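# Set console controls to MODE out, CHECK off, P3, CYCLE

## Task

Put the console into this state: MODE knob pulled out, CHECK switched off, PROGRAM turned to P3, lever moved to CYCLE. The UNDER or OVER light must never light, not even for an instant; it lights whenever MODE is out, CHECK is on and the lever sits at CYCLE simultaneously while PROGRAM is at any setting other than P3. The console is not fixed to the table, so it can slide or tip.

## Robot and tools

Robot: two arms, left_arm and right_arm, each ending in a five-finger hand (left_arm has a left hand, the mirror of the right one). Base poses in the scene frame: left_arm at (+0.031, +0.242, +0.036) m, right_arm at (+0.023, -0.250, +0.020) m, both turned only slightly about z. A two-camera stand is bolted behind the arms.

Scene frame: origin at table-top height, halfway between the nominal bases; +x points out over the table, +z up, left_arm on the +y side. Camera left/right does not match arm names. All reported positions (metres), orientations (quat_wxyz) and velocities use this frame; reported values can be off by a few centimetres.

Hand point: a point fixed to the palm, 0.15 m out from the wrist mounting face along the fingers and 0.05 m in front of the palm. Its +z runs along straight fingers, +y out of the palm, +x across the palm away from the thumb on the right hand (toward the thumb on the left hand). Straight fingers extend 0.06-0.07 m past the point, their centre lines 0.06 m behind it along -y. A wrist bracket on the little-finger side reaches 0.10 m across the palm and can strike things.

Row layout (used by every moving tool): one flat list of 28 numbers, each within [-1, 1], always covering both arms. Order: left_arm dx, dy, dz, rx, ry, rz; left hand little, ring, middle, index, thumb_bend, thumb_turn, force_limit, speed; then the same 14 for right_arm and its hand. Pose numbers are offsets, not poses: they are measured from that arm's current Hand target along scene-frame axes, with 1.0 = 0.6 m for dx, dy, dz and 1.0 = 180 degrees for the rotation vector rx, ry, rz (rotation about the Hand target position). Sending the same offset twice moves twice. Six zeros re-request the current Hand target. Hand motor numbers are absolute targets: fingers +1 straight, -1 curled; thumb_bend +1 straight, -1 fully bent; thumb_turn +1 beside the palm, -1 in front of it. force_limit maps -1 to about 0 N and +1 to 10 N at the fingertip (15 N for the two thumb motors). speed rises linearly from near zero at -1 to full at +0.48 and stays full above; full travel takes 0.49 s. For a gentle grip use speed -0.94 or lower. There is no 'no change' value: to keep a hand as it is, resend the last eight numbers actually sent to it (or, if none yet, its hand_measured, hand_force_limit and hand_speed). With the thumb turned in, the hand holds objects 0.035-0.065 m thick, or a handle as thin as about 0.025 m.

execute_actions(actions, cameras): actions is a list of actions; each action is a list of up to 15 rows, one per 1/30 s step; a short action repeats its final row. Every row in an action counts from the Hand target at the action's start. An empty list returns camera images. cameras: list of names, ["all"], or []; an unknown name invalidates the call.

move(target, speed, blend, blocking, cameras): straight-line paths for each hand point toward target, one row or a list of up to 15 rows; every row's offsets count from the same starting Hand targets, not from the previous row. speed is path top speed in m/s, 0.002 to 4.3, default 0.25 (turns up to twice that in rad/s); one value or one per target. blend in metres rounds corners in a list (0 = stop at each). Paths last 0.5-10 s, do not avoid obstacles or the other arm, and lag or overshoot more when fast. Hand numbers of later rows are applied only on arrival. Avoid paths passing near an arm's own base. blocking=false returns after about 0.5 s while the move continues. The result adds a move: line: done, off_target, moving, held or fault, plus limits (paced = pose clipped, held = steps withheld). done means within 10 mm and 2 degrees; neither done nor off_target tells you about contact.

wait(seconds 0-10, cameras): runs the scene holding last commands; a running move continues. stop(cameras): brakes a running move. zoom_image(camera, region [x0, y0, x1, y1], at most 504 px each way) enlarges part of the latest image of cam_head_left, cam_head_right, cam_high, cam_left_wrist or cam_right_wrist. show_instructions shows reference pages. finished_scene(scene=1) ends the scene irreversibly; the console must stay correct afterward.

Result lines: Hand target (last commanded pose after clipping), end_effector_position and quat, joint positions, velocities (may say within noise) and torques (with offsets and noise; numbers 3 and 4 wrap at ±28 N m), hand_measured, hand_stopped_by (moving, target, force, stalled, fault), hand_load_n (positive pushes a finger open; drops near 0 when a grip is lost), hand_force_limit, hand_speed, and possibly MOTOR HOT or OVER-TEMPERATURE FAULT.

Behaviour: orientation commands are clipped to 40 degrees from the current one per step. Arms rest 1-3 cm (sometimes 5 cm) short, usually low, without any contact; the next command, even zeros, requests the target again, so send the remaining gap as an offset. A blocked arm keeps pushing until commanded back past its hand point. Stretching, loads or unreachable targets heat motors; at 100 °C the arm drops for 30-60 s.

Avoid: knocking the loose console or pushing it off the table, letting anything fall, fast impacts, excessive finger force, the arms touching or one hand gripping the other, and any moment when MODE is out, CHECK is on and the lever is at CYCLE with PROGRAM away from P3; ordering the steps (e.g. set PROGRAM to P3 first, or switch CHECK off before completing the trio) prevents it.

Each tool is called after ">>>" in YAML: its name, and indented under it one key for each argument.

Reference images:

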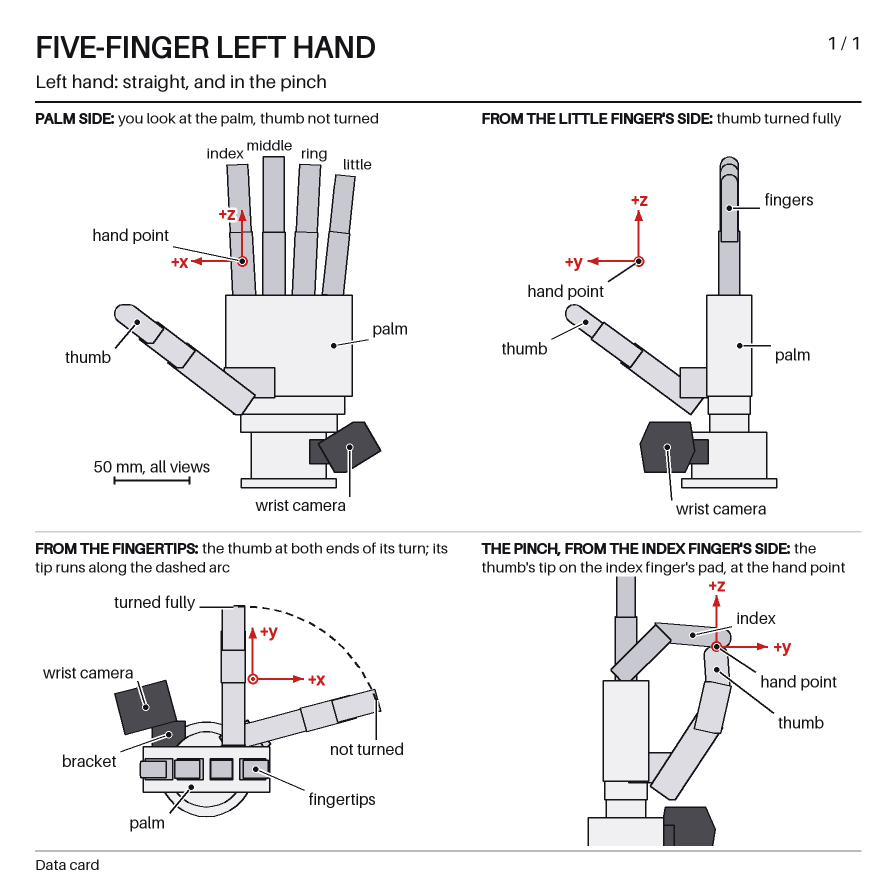

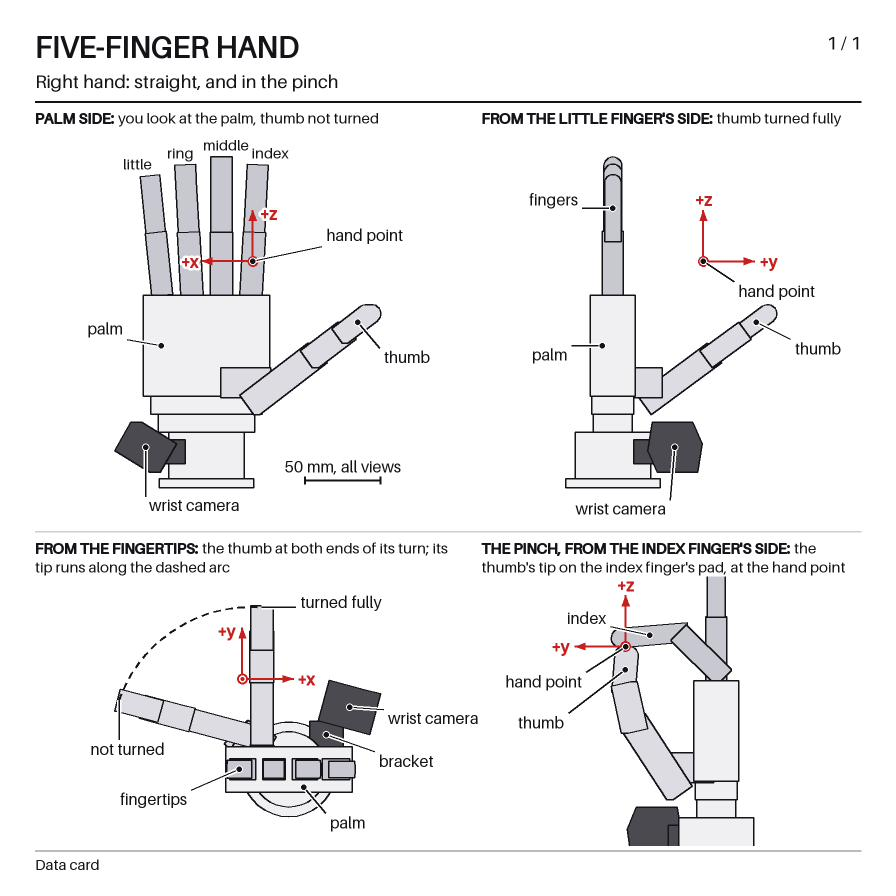

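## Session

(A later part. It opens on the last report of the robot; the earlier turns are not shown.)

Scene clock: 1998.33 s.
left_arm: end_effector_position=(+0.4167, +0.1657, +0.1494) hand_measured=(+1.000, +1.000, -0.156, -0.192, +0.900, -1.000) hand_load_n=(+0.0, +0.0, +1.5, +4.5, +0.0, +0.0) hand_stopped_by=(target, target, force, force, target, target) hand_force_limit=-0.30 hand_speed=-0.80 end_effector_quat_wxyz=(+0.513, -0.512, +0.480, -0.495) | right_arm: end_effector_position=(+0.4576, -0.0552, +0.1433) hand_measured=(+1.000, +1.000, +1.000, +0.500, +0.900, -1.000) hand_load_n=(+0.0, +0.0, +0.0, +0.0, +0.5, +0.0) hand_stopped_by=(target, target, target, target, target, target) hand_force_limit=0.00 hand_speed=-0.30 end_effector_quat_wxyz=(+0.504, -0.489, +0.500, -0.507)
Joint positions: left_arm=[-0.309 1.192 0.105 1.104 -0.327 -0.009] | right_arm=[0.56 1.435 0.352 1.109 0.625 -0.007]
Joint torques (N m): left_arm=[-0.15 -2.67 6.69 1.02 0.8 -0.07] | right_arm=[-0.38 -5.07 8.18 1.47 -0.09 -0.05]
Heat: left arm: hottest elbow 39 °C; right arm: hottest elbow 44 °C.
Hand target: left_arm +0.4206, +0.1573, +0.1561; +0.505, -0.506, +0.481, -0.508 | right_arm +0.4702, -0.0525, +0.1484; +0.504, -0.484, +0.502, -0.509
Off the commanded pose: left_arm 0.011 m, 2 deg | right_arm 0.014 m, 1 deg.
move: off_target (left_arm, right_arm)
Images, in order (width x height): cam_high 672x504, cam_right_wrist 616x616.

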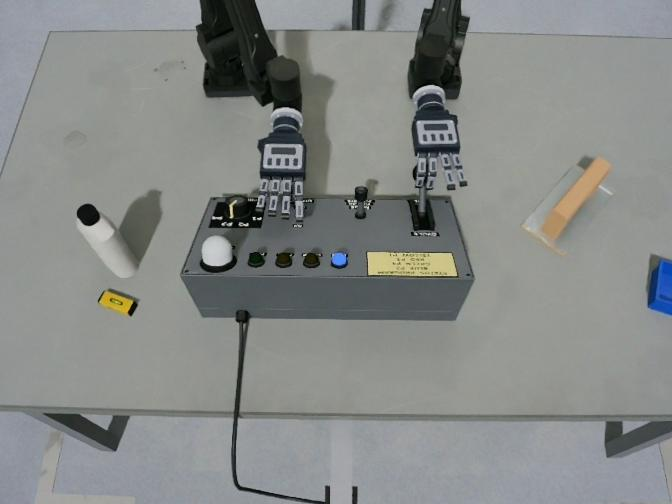

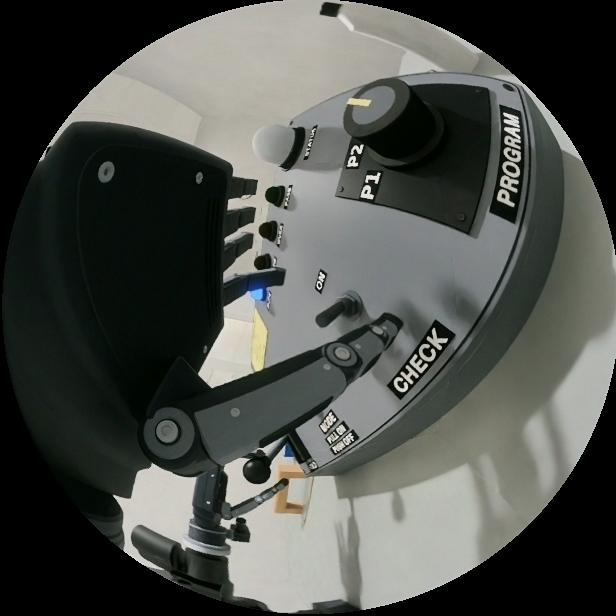

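>>> move:
  target: [0,0,0,0,0,0,1,1,-0.4,-0.4,0.9,-1,-0.3,-0.8,0.02,0.0,-0.02,0,0,0,1,1,1,0.5,0.9,-1,0,-0.3]
  speed: 0.06
  cameras: ["cam_right_wrist"]

>>> zoom_image:
  camera: "cam_right_wrist"
  region: [180, 200, 400, 420]

Scene clock: 2008.67 s.
left_arm: end_effector_position=(+0.4167, +0.1657, +0.1493) hand_measured=(+1.000, +1.000, -0.156, -0.192, +0.900, -1.000) hand_load_n=(+0.0, +0.0, +1.5, +4.5, +0.0, +0.0) hand_stopped_by=(target, target, force, force, target, target) hand_force_limit=-0.30 hand_speed=-0.80 end_effector_quat_wxyz=(+0.513, -0.512, +0.480, -0.495) | right_arm: end_effector_position=(+0.4626, -0.0537, +0.1383) hand_measured=(+1.000, +1.000, +1.000, +0.500, +0.902, -1.000) hand_load_n=(+0.0, +0.0, +0.0, +0.0, +3.5, -6.5) hand_stopped_by=(target, target, target, target, target, target) hand_force_limit=0.00 hand_speed=-0.30 end_effector_quat_wxyz=(+0.507, -0.489, +0.498, -0.505)
Joint positions: left_arm=[-0.309 1.192 0.105 1.104 -0.327 -0.009] | right_arm=[0.55 1.475 0.359 1.147 0.609 -0.007]
Joint torques (N m): left_arm=[0.09 -3.25 6.61 1.16 0.8 -0.03] | right_arm=[-1.55 -2.84 8.92 2.13 -0.3 -0.05]
Heat: left arm: hottest elbow 39 °C; right arm: hottest elbow 45 °C.
Hand target: left_arm +0.4206, +0.1573, +0.1560; +0.505, -0.506, +0.481, -0.507 | right_arm +0.4823, -0.0524, +0.1365; +0.504, -0.484, +0.502, -0.509
Off the commanded pose: left_arm 0.011 m, 2 deg | right_arm 0.020 m, 1 deg.
move: off_target (left_arm, right_arm)
Images, in order (width x height): cam_right_wrist 616x616.

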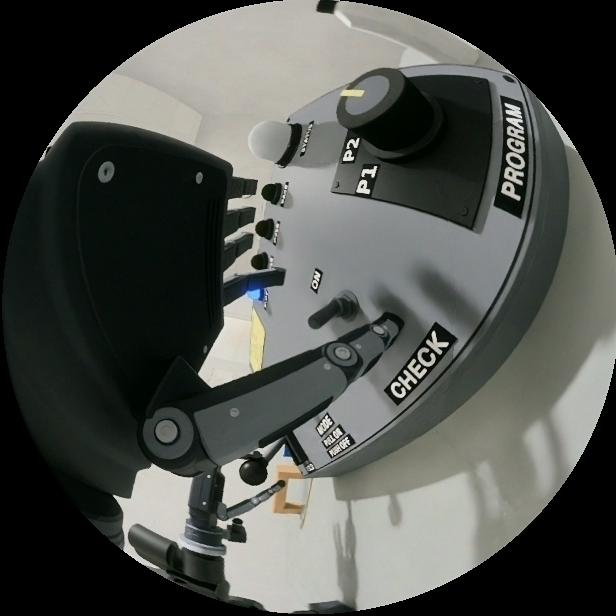

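Scaled by 2.291 from the camera's 616x616 image, which has a finer 880x880 frame.

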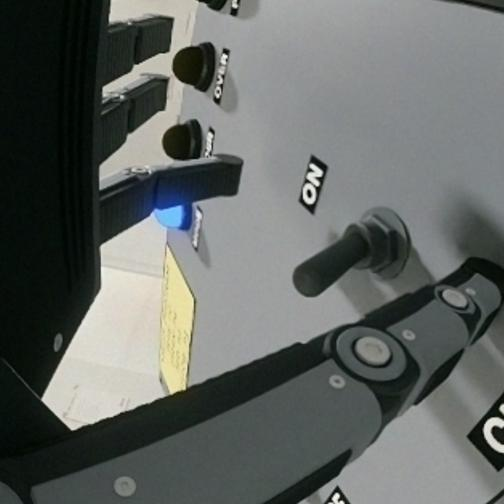

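>>> move:
  target: [0,0,0,0,0,0,1,1,-0.4,-0.4,0.9,-1,-0.3,-0.8,0,0.0,0.008,0,0,0,1,1,1,0.5,0.6,-1,-0.3,-0.7]
  speed: 0.06
  cameras: ["cam_right_wrist"]

>>> zoom_image:
  camera: "cam_right_wrist"
  region: [180, 200, 400, 420]

Scene clock: 2018.23 s.
left_arm: end_effector_position=(+0.4167, +0.1657, +0.1495) hand_measured=(+1.000, +1.000, -0.156, -0.192, +0.900, -1.000) hand_load_n=(+0.0, +0.0, +1.0, +4.5, +0.0, +0.0) hand_stopped_by=(target, target, force, force, target, target) hand_force_limit=-0.30 hand_speed=-0.80 end_effector_quat_wxyz=(+0.513, -0.512, +0.480, -0.495) | right_arm: end_effector_position=(+0.4700, -0.0545, +0.1376) hand_measured=(+1.000, +1.000, +1.000, +0.500, +0.600, -1.000) hand_load_n=(+0.0, +0.0, +0.0, +0.0, +0.0, +0.0) hand_stopped_by=(target, target, target, target, target, target) hand_force_limit=-0.30 hand_speed=-0.70 end_effector_quat_wxyz=(+0.505, -0.489, +0.500, -0.507)
Joint positions: left_arm=[-0.309 1.191 0.105 1.104 -0.327 -0.009] | right_arm=[0.538 1.488 0.376 1.139 0.602 -0.007]
Joint torques (N m): left_arm=[-0.09 -2.49 6.71 1.14 0.82 -0.06] | right_arm=[-0.32 -5.3 7.77 1.52 -0.06 -0.06]
Heat: left arm: hottest elbow 39 °C; right arm: hottest elbow 45 °C.
Hand target: left_arm +0.4206, +0.1573, +0.1561; +0.505, -0.506, +0.481, -0.508 | right_arm +0.4822, -0.0525, +0.1412; +0.504, -0.484, +0.502, -0.509
Off the commanded pose: left_arm 0.011 m, 2 deg | right_arm 0.013 m, 1 deg.
move: off_target (left_arm, right_arm)
Images, in order (width x height): cam_right_wrist 616x616.

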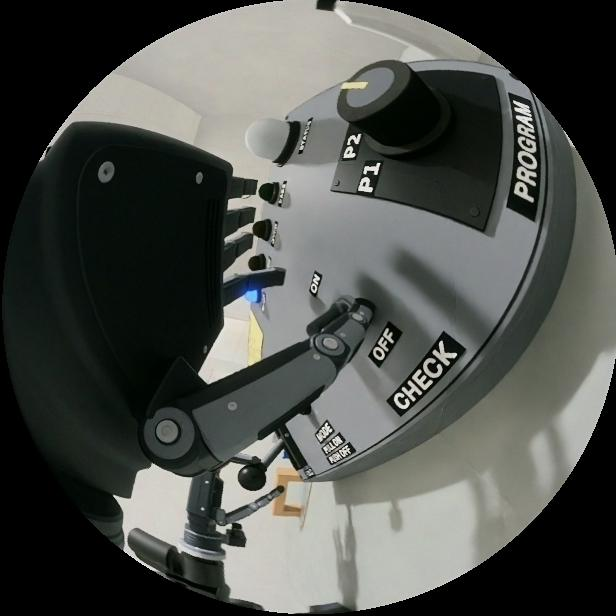

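Scaled by 2.291 from the camera's 616x616 image, which has a finer 880x880 frame.

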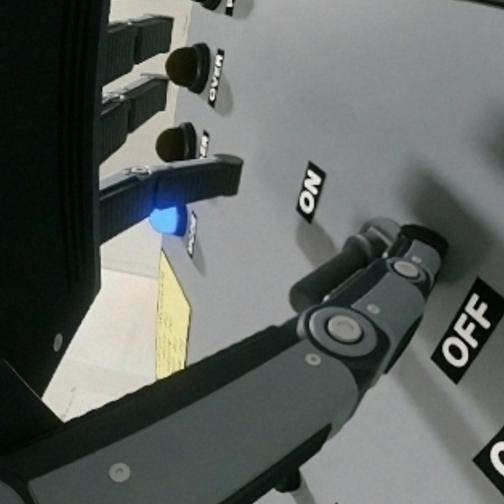

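>>> move:
  target: [0,0,0,0,0,0,1,1,-0.4,-0.4,0.9,-1,-0.3,-0.8,-0.025,0.005,0.0233,0,0,0,1,1,1,0.5,0.6,-1,-0.3,-0.7]
  speed: 0.06
  cameras: ["cam_right_wrist"]

>>> zoom_image:
  camera: "cam_right_wrist"
  region: [180, 200, 400, 420]

Scene clock: 2030.53 s.
left_arm: end_effector_position=(+0.4167, +0.1657, +0.1495) hand_measured=(+1.000, +1.000, -0.156, -0.192, +0.900, -1.000) hand_load_n=(+0.0, +0.0, +1.5, +4.5, +0.0, +0.0) hand_stopped_by=(target, target, force, force, target, target) hand_force_limit=-0.30 hand_speed=-0.80 end_effector_quat_wxyz=(+0.513, -0.512, +0.480, -0.495) | right_arm: end_effector_position=(+0.4660, -0.0564, +0.1467) hand_measured=(+1.000, +1.000, +1.000, +0.500, +0.600, -1.000) hand_load_n=(+0.0, +0.0, +0.0, +0.0, +0.0, +0.0) hand_stopped_by=(target, target, target, target, target, target) hand_force_limit=-0.30 hand_speed=-0.70 end_effector_quat_wxyz=(+0.498, -0.487, +0.505, -0.510)
Joint positions: left_arm=[-0.309 1.191 0.105 1.104 -0.327 -0.009] | right_arm=[0.55 1.433 0.376 1.077 0.631 -0.007]
Joint torques (N m): left_arm=[-0.09 -3.25 6.5 1.18 0.79 0] | right_arm=[1.61 -6.89 6.75 1.54 0.14 -0.04]
Heat: left arm: hottest elbow 39 °C; right arm: hottest elbow 44 °C.
Hand target: left_arm +0.4206, +0.1573, +0.1561; +0.505, -0.506, +0.481, -0.508 | right_arm +0.4672, -0.0495, +0.1551; +0.504, -0.484, +0.502, -0.509
Off the commanded pose: left_arm 0.011 m, 2 deg | right_arm 0.011 m, 1 deg.
move: off_target (left_arm, right_arm)
Images, in order (width x height): cam_right_wrist 616x616.

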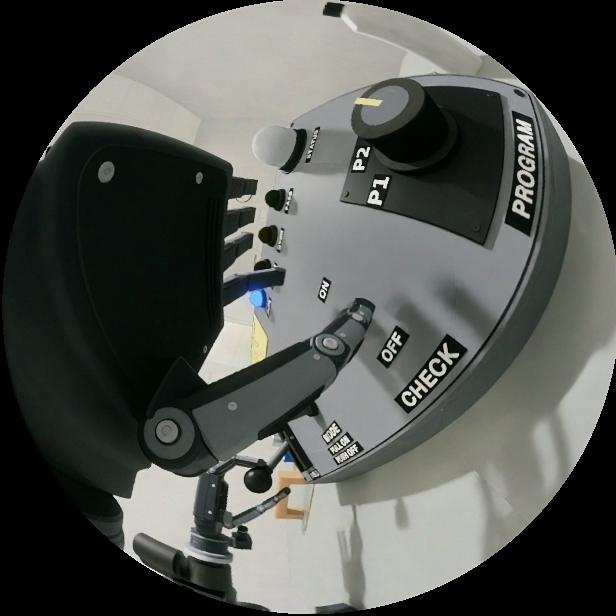

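Scaled by 2.291 from the camera's 616x616 image, which has a finer 880x880 frame.

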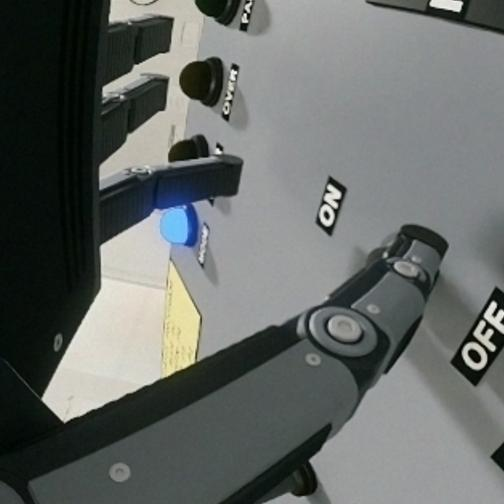

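>>> wait:
  seconds: 0
  cameras: ["cam_left_wrist", "cam_head_left", "cam_head_right", "cam_high"]

>>> zoom_image:
  camera: "cam_left_wrist"
  region: [260, 390, 400, 530]

>>> zoom_image:
  camera: "cam_head_left"
  region: [350, 200, 470, 290]

Scene clock: 2037.53 s.
left_arm: end_effector_position=(+0.4167, +0.1657, +0.1495) hand_measured=(+1.000, +1.000, -0.156, -0.192, +0.900, -1.000) hand_load_n=(+0.0, +0.0, +1.5, +4.5, +0.0, +0.0) hand_stopped_by=(target, target, force, force, target, target) hand_force_limit=-0.30 hand_speed=-0.80 end_effector_quat_wxyz=(+0.513, -0.512, +0.480, -0.495) | right_arm: end_effector_position=(+0.4660, -0.0564, +0.1467) hand_measured=(+1.000, +1.000, +1.000, +0.500, +0.600, -1.000) hand_load_n=(+0.0, +0.0, +0.0, +0.0, +0.0, +0.0) hand_stopped_by=(target, target, target, target, target, target) hand_force_limit=-0.30 hand_speed=-0.70 end_effector_quat_wxyz=(+0.498, -0.487, +0.505, -0.510)
Joint positions: left_arm=[-0.309 1.191 0.105 1.104 -0.327 -0.009] | right_arm=[0.55 1.433 0.376 1.077 0.631 -0.007]
Joint torques (N m): left_arm=[0.32 -2.26 6.64 1.01 0.86 0.02] | right_arm=[1.67 -6.77 6.69 1.5 0.15 -0.06]
Heat: left arm: hottest elbow 38 °C; right arm: hottest elbow 44 °C.
Hand target: left_arm +0.4206, +0.1573, +0.1561; +0.505, -0.506, +0.481, -0.508 | right_arm +0.4672, -0.0495, +0.1551; +0.504, -0.484, +0.502, -0.509
Off the commanded pose: left_arm 0.011 m, 2 deg | right_arm 0.011 m, 1 deg.
Images, in order (width x height): cam_head_left 672x504, cam_head_right 672x504, cam_high 672x504, cam_left_wrist 616x616.

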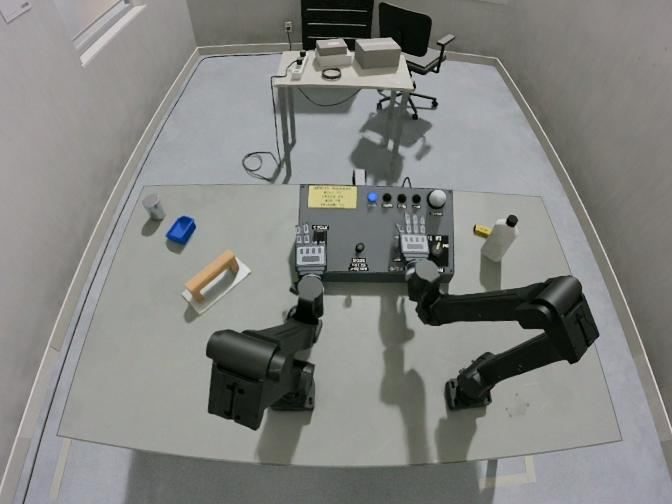

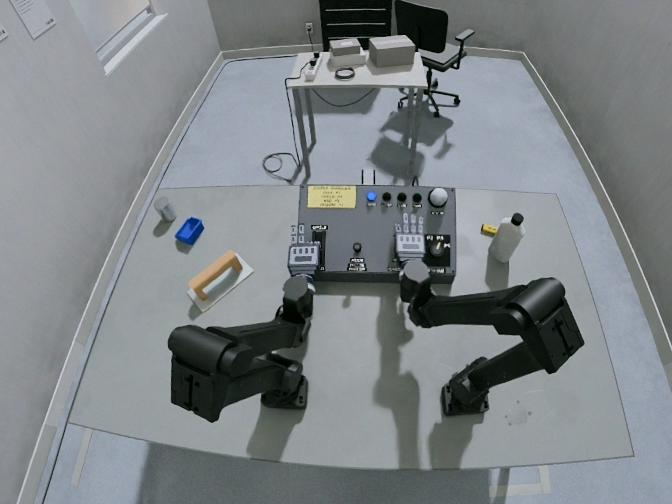

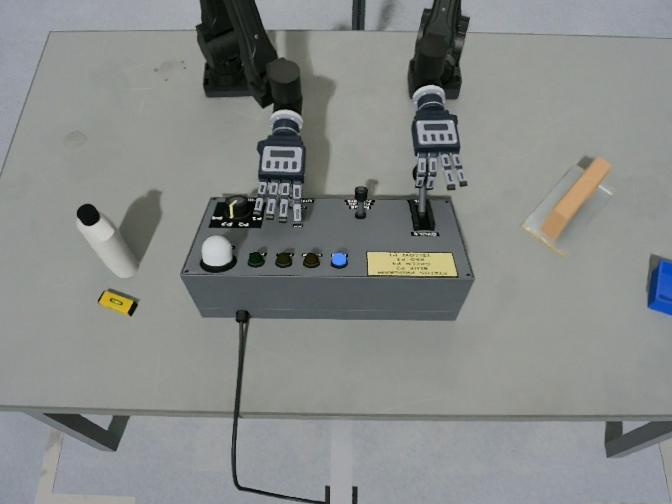

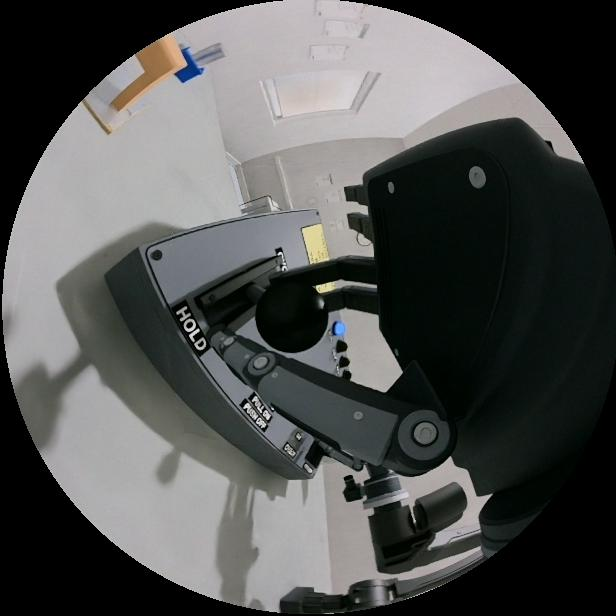

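Scaled by 3.600 from the camera's 616x616 image, which has a finer 880x880 frame.

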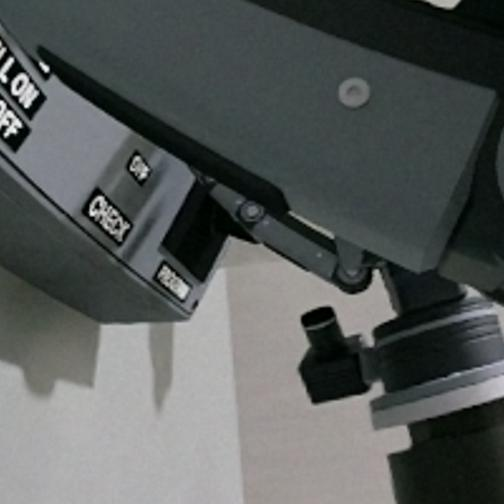

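Scaled by 4.200.

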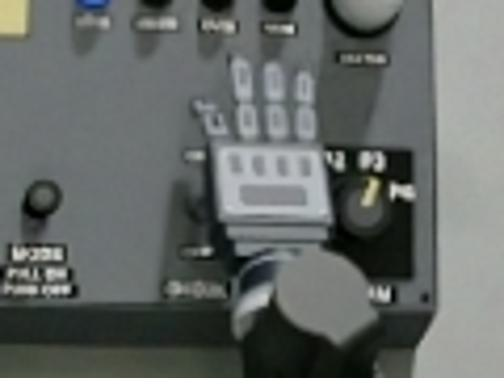

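>>> move:
  target: [0,0,0,0,0,0,1,1,-0.4,-0.4,0.9,-1,-0.3,-0.8,-0.025,0.008,0.006,0,0,0,1,1,1,0.5,0.6,-1,-0.3,-0.7]
  speed: 0.06
  cameras: ["cam_right_wrist"]

>>> zoom_image:
  camera: "cam_right_wrist"
  region: [240, 240, 400, 400]

Scene clock: 2046.20 s.
left_arm: end_effector_position=(+0.4167, +0.1657, +0.1495) hand_measured=(+1.000, +1.000, -0.156, -0.192, +0.900, -1.000) hand_load_n=(+0.0, +0.0, +1.5, +4.5, +0.0, +0.0) hand_stopped_by=(target, target, force, force, target, target) hand_force_limit=-0.30 hand_speed=-0.80 end_effector_quat_wxyz=(+0.513, -0.512, +0.480, -0.495) | right_arm: end_effector_position=(+0.4547, -0.0488, +0.1535) hand_measured=(+1.000, +1.000, +1.000, +0.500, +0.600, -1.000) hand_load_n=(+0.0, +0.0, +0.0, +0.0, +0.5, +0.0) hand_stopped_by=(target, target, target, target, target, target) hand_force_limit=-0.30 hand_speed=-0.70 end_effector_quat_wxyz=(+0.500, -0.484, +0.505, -0.510)
Joint positions: left_arm=[-0.309 1.191 0.105 1.104 -0.327 -0.009] | right_arm=[0.593 1.399 0.366 1.06 0.674 -0.007]
Joint torques (N m): left_arm=[-0.38 -2.84 6.76 0.92 0.78 -0.03] | right_arm=[1.67 -6.71 6.05 1.54 0.13 -0.08]
Heat: left arm: hottest elbow 38 °C; right arm: hottest elbow 44 °C.
Hand target: left_arm +0.4206, +0.1573, +0.1561; +0.505, -0.506, +0.481, -0.508 | right_arm +0.4522, -0.0446, +0.1588; +0.504, -0.484, +0.502, -0.509
Off the commanded pose: left_arm 0.011 m, 2 deg | right_arm 0.007 m, 1 deg.
move: off_target (left_arm)
Images, in order (width x height): cam_right_wrist 616x616.

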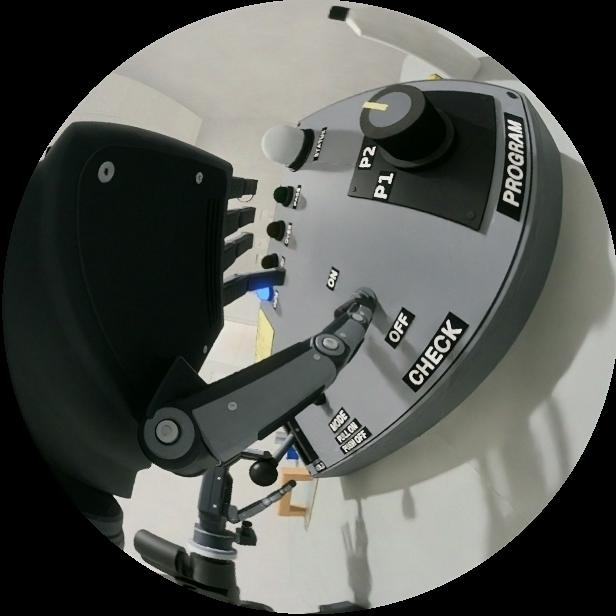

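Scaled by 3.150 from the camera's 616x616 image, which has a finer 880x880 frame.

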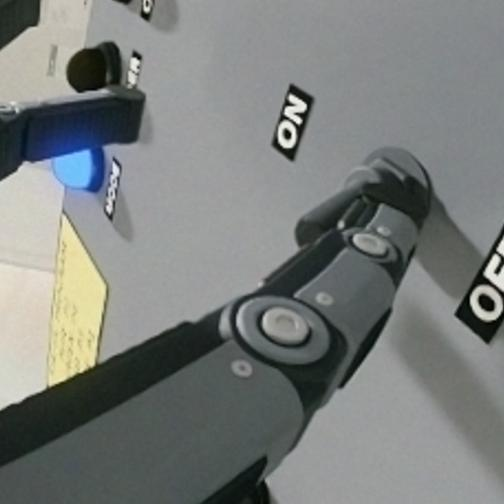

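>>> move:
  target: [0,0,0,0,0,0,1,1,-0.4,-0.4,0.9,-1,-0.3,-0.8,0,-0.002,0,0,0,0,1,1,1,0.5,0.35,-1,-0.3,-0.8]
  speed: 0.06
  cameras: ["cam_right_wrist"]

>>> zoom_image:
  camera: "cam_right_wrist"
  region: [240, 240, 400, 400]

Scene clock: 2054.30 s.
left_arm: end_effector_position=(+0.4167, +0.1657, +0.1495) hand_measured=(+1.000, +1.000, -0.156, -0.192, +0.900, -1.000) hand_load_n=(+0.0, +0.0, +1.5, +4.0, +0.0, +0.0) hand_stopped_by=(target, target, force, force, target, target) hand_force_limit=-0.30 hand_speed=-0.80 end_effector_quat_wxyz=(+0.513, -0.512, +0.480, -0.495) | right_arm: end_effector_position=(+0.4489, -0.0518, +0.1432) hand_measured=(+1.000, +1.000, +1.000, +0.500, +0.352, -1.000) hand_load_n=(+0.0, -0.5, +0.0, -0.5, +3.5, +1.0) hand_stopped_by=(target, target, target, target, target, target) hand_force_limit=-0.30 hand_speed=-0.80 end_effector_quat_wxyz=(+0.491, -0.495, +0.505, -0.508)
Joint positions: left_arm=[-0.309 1.191 0.105 1.104 -0.327 -0.009] | right_arm=[0.595 1.399 0.351 1.046 0.674 -0.007]
Joint torques (N m): left_arm=[0.03 -2.84 6.65 1.06 0.86 0.03] | right_arm=[0.97 -6.53 6.98 2.1 0.09 -0.1]
Heat: left arm: hottest elbow 38 °C; right arm: hottest elbow 44 °C.
Hand target: left_arm +0.4206, +0.1573, +0.1561; +0.505, -0.506, +0.481, -0.508 | right_arm +0.4522, -0.0458, +0.1588; +0.504, -0.484, +0.502, -0.509
Off the commanded pose: left_arm 0.011 m, 2 deg | right_arm 0.017 m, 2 deg.
move: off_target (left_arm, right_arm)
Images, in order (width x height): cam_right_wrist 616x616.

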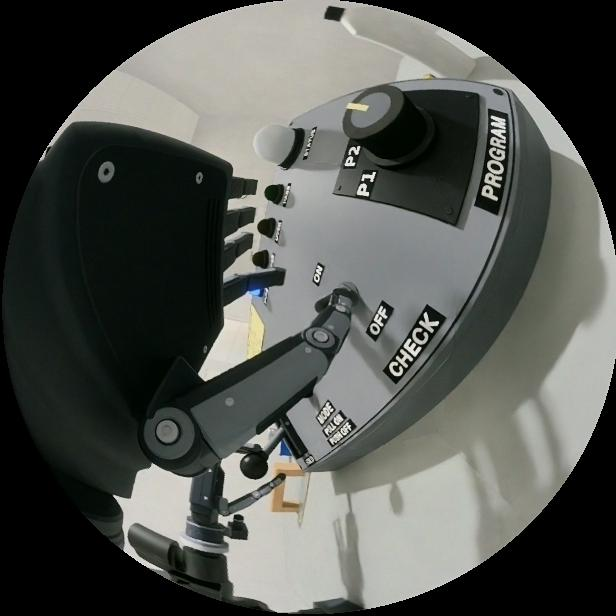

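Scaled by 3.150 from the camera's 616x616 image, which has a finer 880x880 frame.

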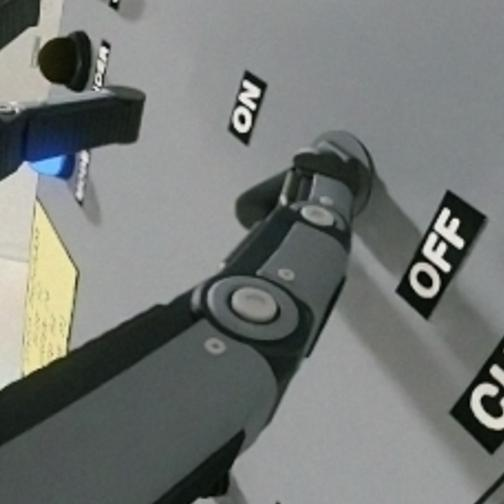

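>>> move:
  target: [0,0,0,0,0,0,1,1,-0.4,-0.4,0.9,-1,-0.3,-0.8,0.025,0,0.025,0,0,0,1,1,1,0.5,0.35,-1,-0.3,-0.8]
  speed: 0.06
  cameras: ["cam_right_wrist"]

>>> zoom_image:
  camera: "cam_right_wrist"
  region: [240, 240, 400, 400]

Scene clock: 2060.00 s.
left_arm: end_effector_position=(+0.4167, +0.1657, +0.1495) hand_measured=(+1.000, +1.000, -0.156, -0.192, +0.900, -1.000) hand_load_n=(-0.5, +0.0, +1.0, +4.5, +0.0, +0.0) hand_stopped_by=(target, target, force, force, target, target) hand_force_limit=-0.30 hand_speed=-0.80 end_effector_quat_wxyz=(+0.513, -0.512, +0.480, -0.495) | right_arm: end_effector_position=(+0.4475, -0.0507, +0.1436) hand_measured=(+1.000, +1.000, +1.000, +0.500, +0.352, -1.000) hand_load_n=(+0.0, +0.0, +0.0, +0.0, +2.0, +0.0) hand_stopped_by=(target, target, target, target, target, target) hand_force_limit=-0.30 hand_speed=-0.80 end_effector_quat_wxyz=(+0.486, -0.510, +0.502, -0.502)
Joint positions: left_arm=[-0.309 1.191 0.105 1.104 -0.327 -0.009] | right_arm=[0.589 1.366 0.355 0.98 0.647 -0.007]
Joint torques (N m): left_arm=[0.62 -2.49 6.93 1.16 0.84 0.01] | right_arm=[-0.56 -6.95 10.21 1.8 -0.03 -0.06]
Heat: left arm: hottest elbow 38 °C; right arm: hottest elbow 45 °C.
Hand target: left_arm +0.4206, +0.1573, +0.1561; +0.505, -0.506, +0.481, -0.508 | right_arm +0.4672, -0.0457, +0.1738; +0.504, -0.484, +0.502, -0.509
Off the commanded pose: left_arm 0.011 m, 2 deg | right_arm 0.036 m, 4 deg.
move: off_target (left_arm, right_arm)
Images, in order (width x height): cam_right_wrist 616x616.

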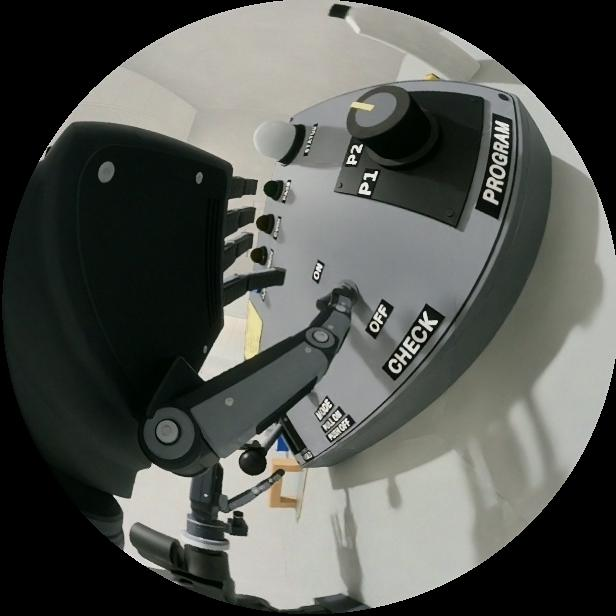

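Scaled by 3.150 from the camera's 616x616 image, which has a finer 880x880 frame.

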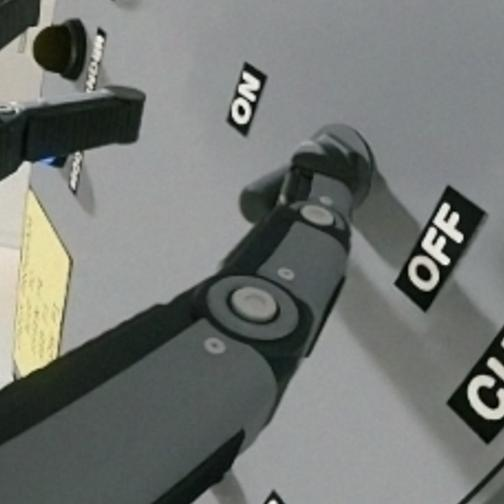

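>>> move:
  target: [0,0,0,0,0,0,1,1,-0.4,-0.4,0.9,-1,-0.3,-0.8,0.04,0,0.0,0,0,0,1,1,1,0.5,0.35,-1,-0.3,-0.8]
  speed: 0.06
  cameras: ["cam_right_wrist"]

>>> zoom_image:
  camera: "cam_right_wrist"
  region: [240, 240, 400, 400]

Scene clock: 2137.30 s.
left_arm: end_effector_position=(+0.4167, +0.1657, +0.1495) hand_measured=(+1.000, +1.000, -0.156, -0.192, +0.900, -1.000) hand_load_n=(+0.0, +0.0, +1.0, +4.5, +0.0, +0.0) hand_stopped_by=(target, target, force, force, target, target) hand_force_limit=-0.30 hand_speed=-0.80 end_effector_quat_wxyz=(+0.513, -0.512, +0.480, -0.495) | right_arm: end_effector_position=(+0.4781, -0.0490, +0.1625) hand_measured=(+1.000, +1.000, +1.000, +0.500, +0.352, -1.000) hand_load_n=(+0.0, +0.0, +0.0, +0.0, +0.5, +0.0) hand_stopped_by=(target, target, target, target, target, target) hand_force_limit=-0.30 hand_speed=-0.80 end_effector_quat_wxyz=(+0.497, -0.496, +0.501, -0.506)
Joint positions: left_arm=[-0.309 1.191 0.105 1.104 -0.327 -0.009] | right_arm=[0.539 1.39 0.427 0.97 0.605 -0.008]
Joint torques (N m): left_arm=[-0.62 -2.26 6.67 1.05 0.81 0] | right_arm=[-0.32 -5.42 9.16 2.28 -0.07 -0.04]
Heat: left arm: hottest elbow 38 °C; right arm: hottest elbow 50 °C.
Hand target: left_arm +0.4206, +0.1573, +0.1561; +0.505, -0.506, +0.481, -0.508 | right_arm +0.4912, -0.0459, +0.1737; +0.504, -0.485, +0.502, -0.509
Off the commanded pose: left_arm 0.011 m, 2 deg | right_arm 0.018 m, 2 deg.
move: off_target (left_arm, right_arm)
Images, in order (width x height): cam_right_wrist 616x616.

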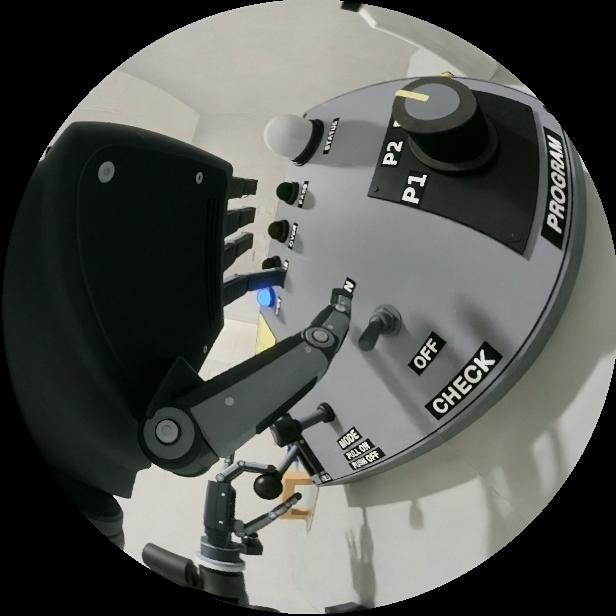

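Scaled by 3.150 from the camera's 616x616 image, which has a finer 880x880 frame.

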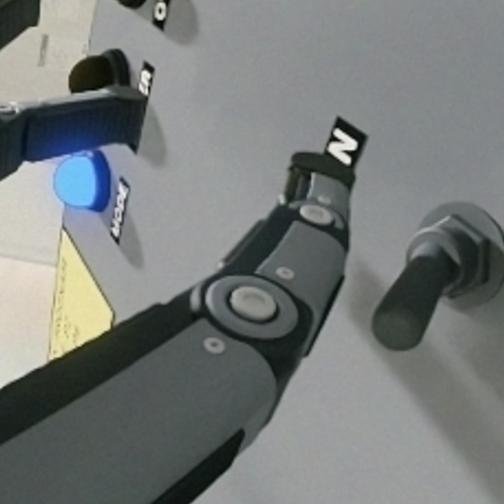

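>>> move:
  target:
    - [0,0,0,0,0,0,1,1,-0.4,-0.4,0.9,-1,-0.3,-0.8,-0.02,-0.004,0.045,0,0,0,1,1,1,0.5,0.7,-1,-0.3,-0.5]
    - [0,0,0,0,0,0,1,1,-0.4,-0.4,0.9,-1,-0.3,-0.8,-0.1,-0.01,0.02,0,0,0,1,1,1,0.3,0.7,-1,-0.3,-0.5]
  speed: 0.08
  blend: [0.015, 0]
  cameras: ["cam_right_wrist"]

>>> zoom_image:
  camera: "cam_right_wrist"
  region: [220, 220, 420, 420]

Scene clock: 2161.80 s.
left_arm: end_effector_position=(+0.4167, +0.1657, +0.1495) hand_measured=(+1.000, +1.000, -0.156, -0.192, +0.900, -1.000) hand_load_n=(+0.0, +0.0, +1.5, +4.5, +0.0, +0.0) hand_stopped_by=(target, target, force, force, target, target) hand_force_limit=-0.30 hand_speed=-0.80 end_effector_quat_wxyz=(+0.513, -0.512, +0.480, -0.495) | right_arm: end_effector_position=(+0.4336, -0.0561, +0.1779) hand_measured=(+1.000, +1.000, +1.000, +0.300, +0.700, -1.000) hand_load_n=(+0.0, +0.0, +0.0, +0.0, +0.0, +0.0) hand_stopped_by=(target, target, target, target, target, target) hand_force_limit=-0.30 hand_speed=-0.50 end_effector_quat_wxyz=(+0.495, -0.490, +0.505, -0.510)
Joint positions: left_arm=[-0.309 1.191 0.105 1.104 -0.327 -0.009] | right_arm=[0.618 1.221 0.342 0.89 0.7 -0.008]
Joint torques (N m): left_arm=[0.15 -2.96 6.6 1.21 0.78 -0.01] | right_arm=[1.79 -5.19 6.95 2.48 0.13 -0.09]
Heat: left arm: hottest elbow 38 °C; right arm: hottest elbow 47 °C.
Hand target: left_arm +0.4206, +0.1573, +0.1561; +0.505, -0.506, +0.481, -0.508 | right_arm +0.4312, -0.0519, +0.1858; +0.504, -0.484, +0.502, -0.509
Off the commanded pose: left_arm 0.011 m, 2 deg | right_arm 0.009 m, 1 deg.
move: off_target (left_arm); blend cut to 0.0146 m at target 1
Images, in order (width x height): cam_right_wrist 616x616.

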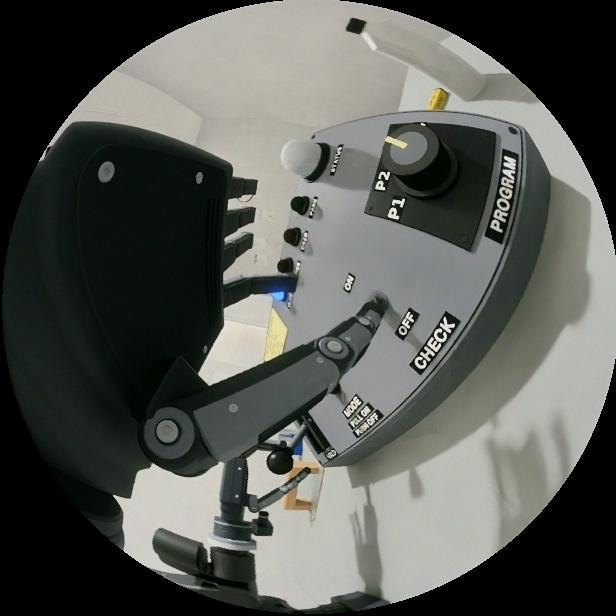

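Scaled by 2.520 from the camera's 616x616 image, which has a finer 880x880 frame.

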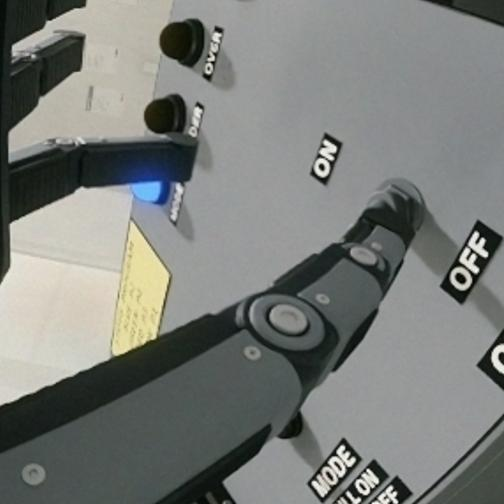

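>>> move:
  target: [0,0,0,0,0,0,1,1,-0.4,-0.4,0.9,-1,-0.3,-0.8,0.008,0.001,-0.065,0,0,0,1,1,1,0.3,0.7,-1,-0.3,-0.5]
  speed: 0.08
  cameras: ["cam_right_wrist"]

>>> zoom_image:
  camera: "cam_right_wrist"
  region: [220, 220, 420, 420]

Scene clock: 2169.07 s.
left_arm: end_effector_position=(+0.4167, +0.1657, +0.1495) hand_measured=(+1.000, +1.000, -0.156, -0.192, +0.900, -1.000) hand_load_n=(-0.5, +0.0, +1.5, +4.5, +0.5, +0.0) hand_stopped_by=(target, target, force, force, target, target) hand_force_limit=-0.30 hand_speed=-0.80 end_effector_quat_wxyz=(+0.513, -0.512, +0.480, -0.495) | right_arm: end_effector_position=(+0.4359, -0.0536, +0.1472) hand_measured=(+1.000, +1.000, +1.000, +0.300, +0.700, -1.000) hand_load_n=(+0.0, +0.0, +0.0, +0.0, +0.0, +0.0) hand_stopped_by=(target, target, target, target, target, target) hand_force_limit=-0.30 hand_speed=-0.50 end_effector_quat_wxyz=(+0.500, -0.486, +0.504, -0.510)
Joint positions: left_arm=[-0.309 1.191 0.105 1.104 -0.327 -0.009] | right_arm=[0.618 1.378 0.316 1.088 0.697 -0.008]
Joint torques (N m): left_arm=[-0.32 -2.55 6.63 1.2 0.83 -0.01] | right_arm=[0.67 -4.01 5.57 2.91 -0.06 -0.11]
Heat: left arm: hottest elbow 38 °C; right arm: hottest elbow 47 °C.
Hand target: left_arm +0.4206, +0.1573, +0.1561; +0.505, -0.506, +0.481, -0.508 | right_arm +0.4360, -0.0513, +0.1468; +0.504, -0.484, +0.502, -0.509
Off the commanded pose: left_arm 0.011 m, 2 deg | right_arm 0.002 m, 1 deg.
move: off_target (left_arm)
Images, in order (width x height): cam_right_wrist 616x616.

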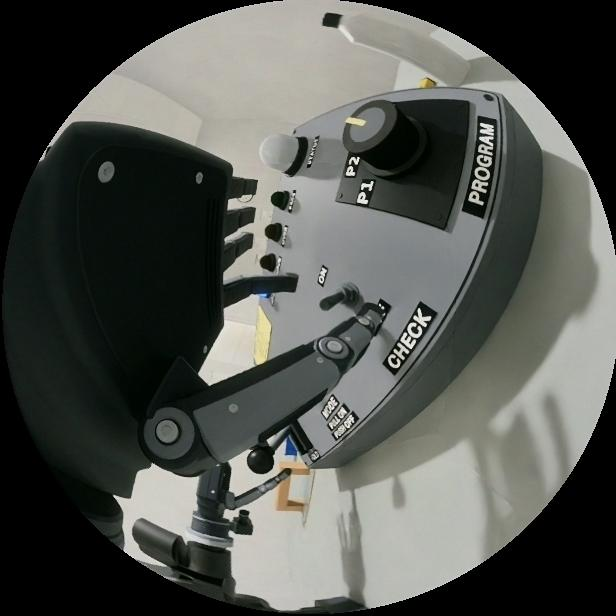

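Scaled by 2.520 from the camera's 616x616 image, which has a finer 880x880 frame.

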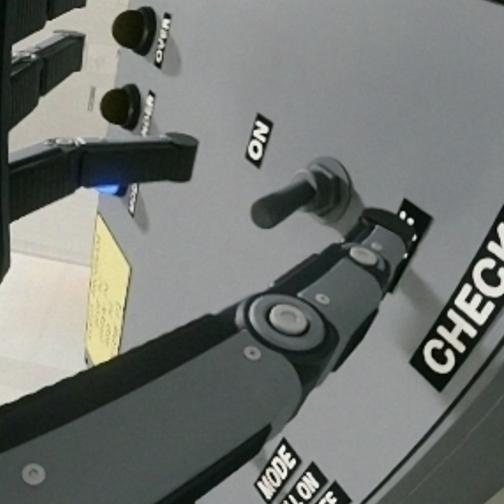

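>>> move:
  target: [0,0,0,0,0,0,1,1,-0.4,-0.4,0.9,-1,-0.3,-0.8,0.0,-0.003,-0.029,0,0,0,1,1,1,0.3,0.6,-1,-0.3,-0.5]
  speed: 0.08
  cameras: ["cam_right_wrist"]

>>> zoom_image:
  camera: "cam_right_wrist"
  region: [220, 220, 420, 420]

Scene clock: 2175.87 s.
left_arm: end_effector_position=(+0.4167, +0.1657, +0.1495) hand_measured=(+1.000, +1.000, -0.156, -0.192, +0.900, -1.000) hand_load_n=(+0.0, +0.0, +1.0, +4.5, +0.0, +0.0) hand_stopped_by=(target, target, force, force, target, target) hand_force_limit=-0.30 hand_speed=-0.80 end_effector_quat_wxyz=(+0.513, -0.512, +0.480, -0.495) | right_arm: end_effector_position=(+0.4355, -0.0530, +0.1303) hand_measured=(+1.000, +1.000, +1.000, +0.300, +0.600, -1.000) hand_load_n=(-0.5, -0.5, +0.0, +0.0, +0.0, +0.0) hand_stopped_by=(target, target, target, target, target, target) hand_force_limit=-0.30 hand_speed=-0.50 end_effector_quat_wxyz=(+0.501, -0.487, +0.503, -0.509)
Joint positions: left_arm=[-0.309 1.191 0.105 1.104 -0.327 -0.009] | right_arm=[0.618 1.462 0.304 1.185 0.693 -0.008]
Joint torques (N m): left_arm=[0.38 -2.49 6.69 1.13 0.83 0.02] | right_arm=[0.09 -4.54 4.75 2.99 -0.09 -0.07]
Heat: left arm: hottest elbow 38 °C; right arm: hottest elbow 46 °C.
Hand target: left_arm +0.4206, +0.1573, +0.1561; +0.505, -0.506, +0.481, -0.508 | right_arm +0.4361, -0.0531, +0.1294; +0.504, -0.484, +0.502, -0.509
Off the commanded pose: left_arm 0.011 m, 2 deg | right_arm 0.001 m, 0 deg.
move: off_target (left_arm)
Images, in order (width x height): cam_right_wrist 616x616.

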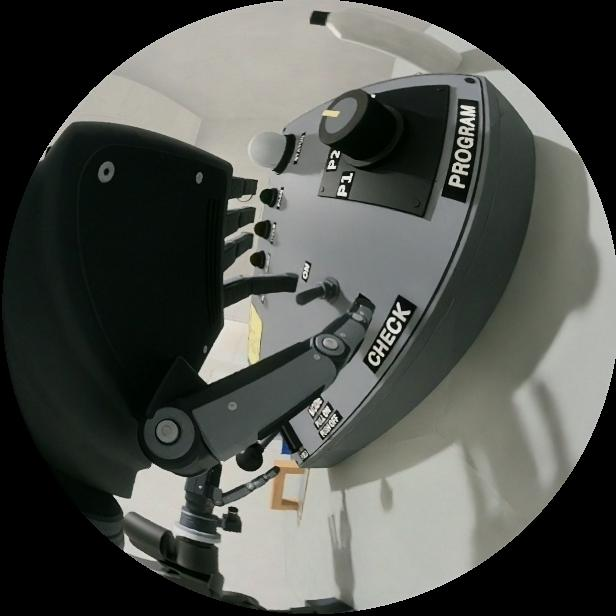

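Scaled by 2.520 from the camera's 616x616 image, which has a finer 880x880 frame.

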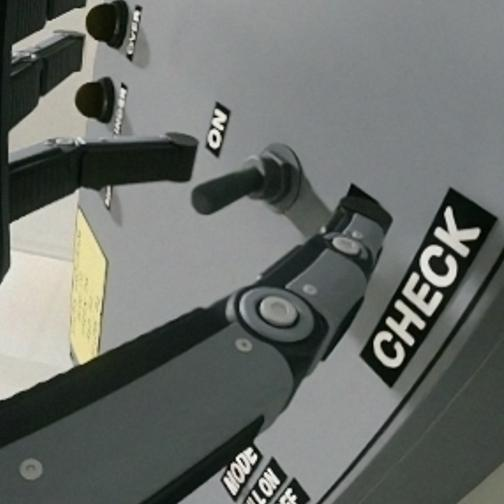

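>>> move:
  target: [0,0,0,0,0,0,1,1,-0.4,-0.4,0.9,-1,-0.3,-0.8,0.0,0,0,0,0,0,1,1,1,-0.4,0.6,-1,-0.7,-0.8]
  speed: 0.08
  cameras: ["cam_right_wrist"]

>>> zoom_image:
  camera: "cam_right_wrist"
  region: [220, 220, 420, 420]

Scene clock: 2188.03 s.
left_arm: end_effector_position=(+0.4167, +0.1657, +0.1495) hand_measured=(+1.000, +1.000, -0.156, -0.192, +0.900, -1.000) hand_load_n=(-0.5, +0.0, +1.0, +4.5, +0.0, +0.0) hand_stopped_by=(target, target, force, force, target, target) hand_force_limit=-0.30 hand_speed=-0.80 end_effector_quat_wxyz=(+0.513, -0.512, +0.480, -0.495) | right_arm: end_effector_position=(+0.4355, -0.0529, +0.1307) hand_measured=(+1.000, +1.000, +1.000, +0.044, +0.600, -1.000) hand_load_n=(+0.0, +0.0, +0.0, +0.0, +0.0, +0.0) hand_stopped_by=(target, target, target, force, target, target) hand_force_limit=-0.70 hand_speed=-0.80 end_effector_quat_wxyz=(+0.502, -0.486, +0.503, -0.509)
Joint positions: left_arm=[-0.309 1.191 0.105 1.104 -0.327 -0.009] | right_arm=[0.618 1.462 0.303 1.188 0.692 -0.008]
Joint torques (N m): left_arm=[-1.38 -1.67 6.61 1.09 0.83 0] | right_arm=[0.44 -4.6 4.88 2.85 -0.09 -0.07]
Heat: left arm: hottest elbow 38 °C; right arm: hottest elbow 45 °C.
Hand target: left_arm +0.4206, +0.1573, +0.1561; +0.505, -0.506, +0.481, -0.508 | right_arm +0.4360, -0.0531, +0.1294; +0.504, -0.484, +0.502, -0.509
Off the commanded pose: left_arm 0.011 m, 2 deg | right_arm 0.001 m, 0 deg.
move: off_target (left_arm)
Images, in order (width x height): cam_right_wrist 616x616.

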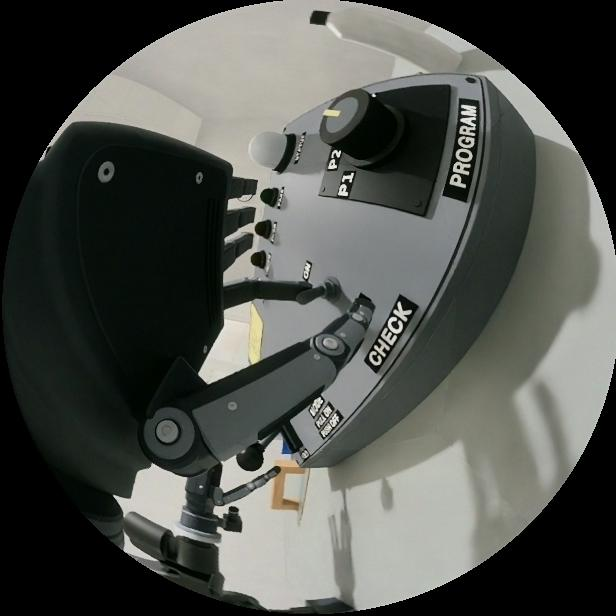

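Scaled by 2.520 from the camera's 616x616 image, which has a finer 880x880 frame.

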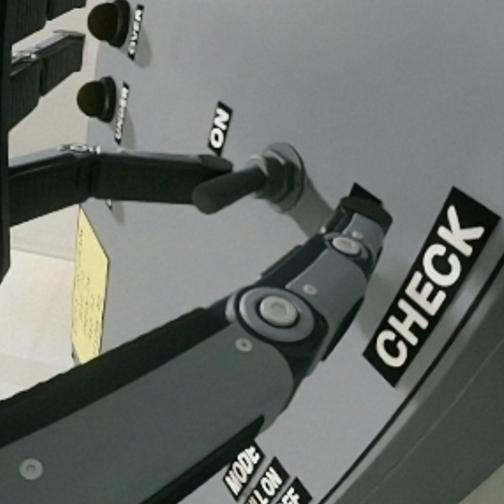

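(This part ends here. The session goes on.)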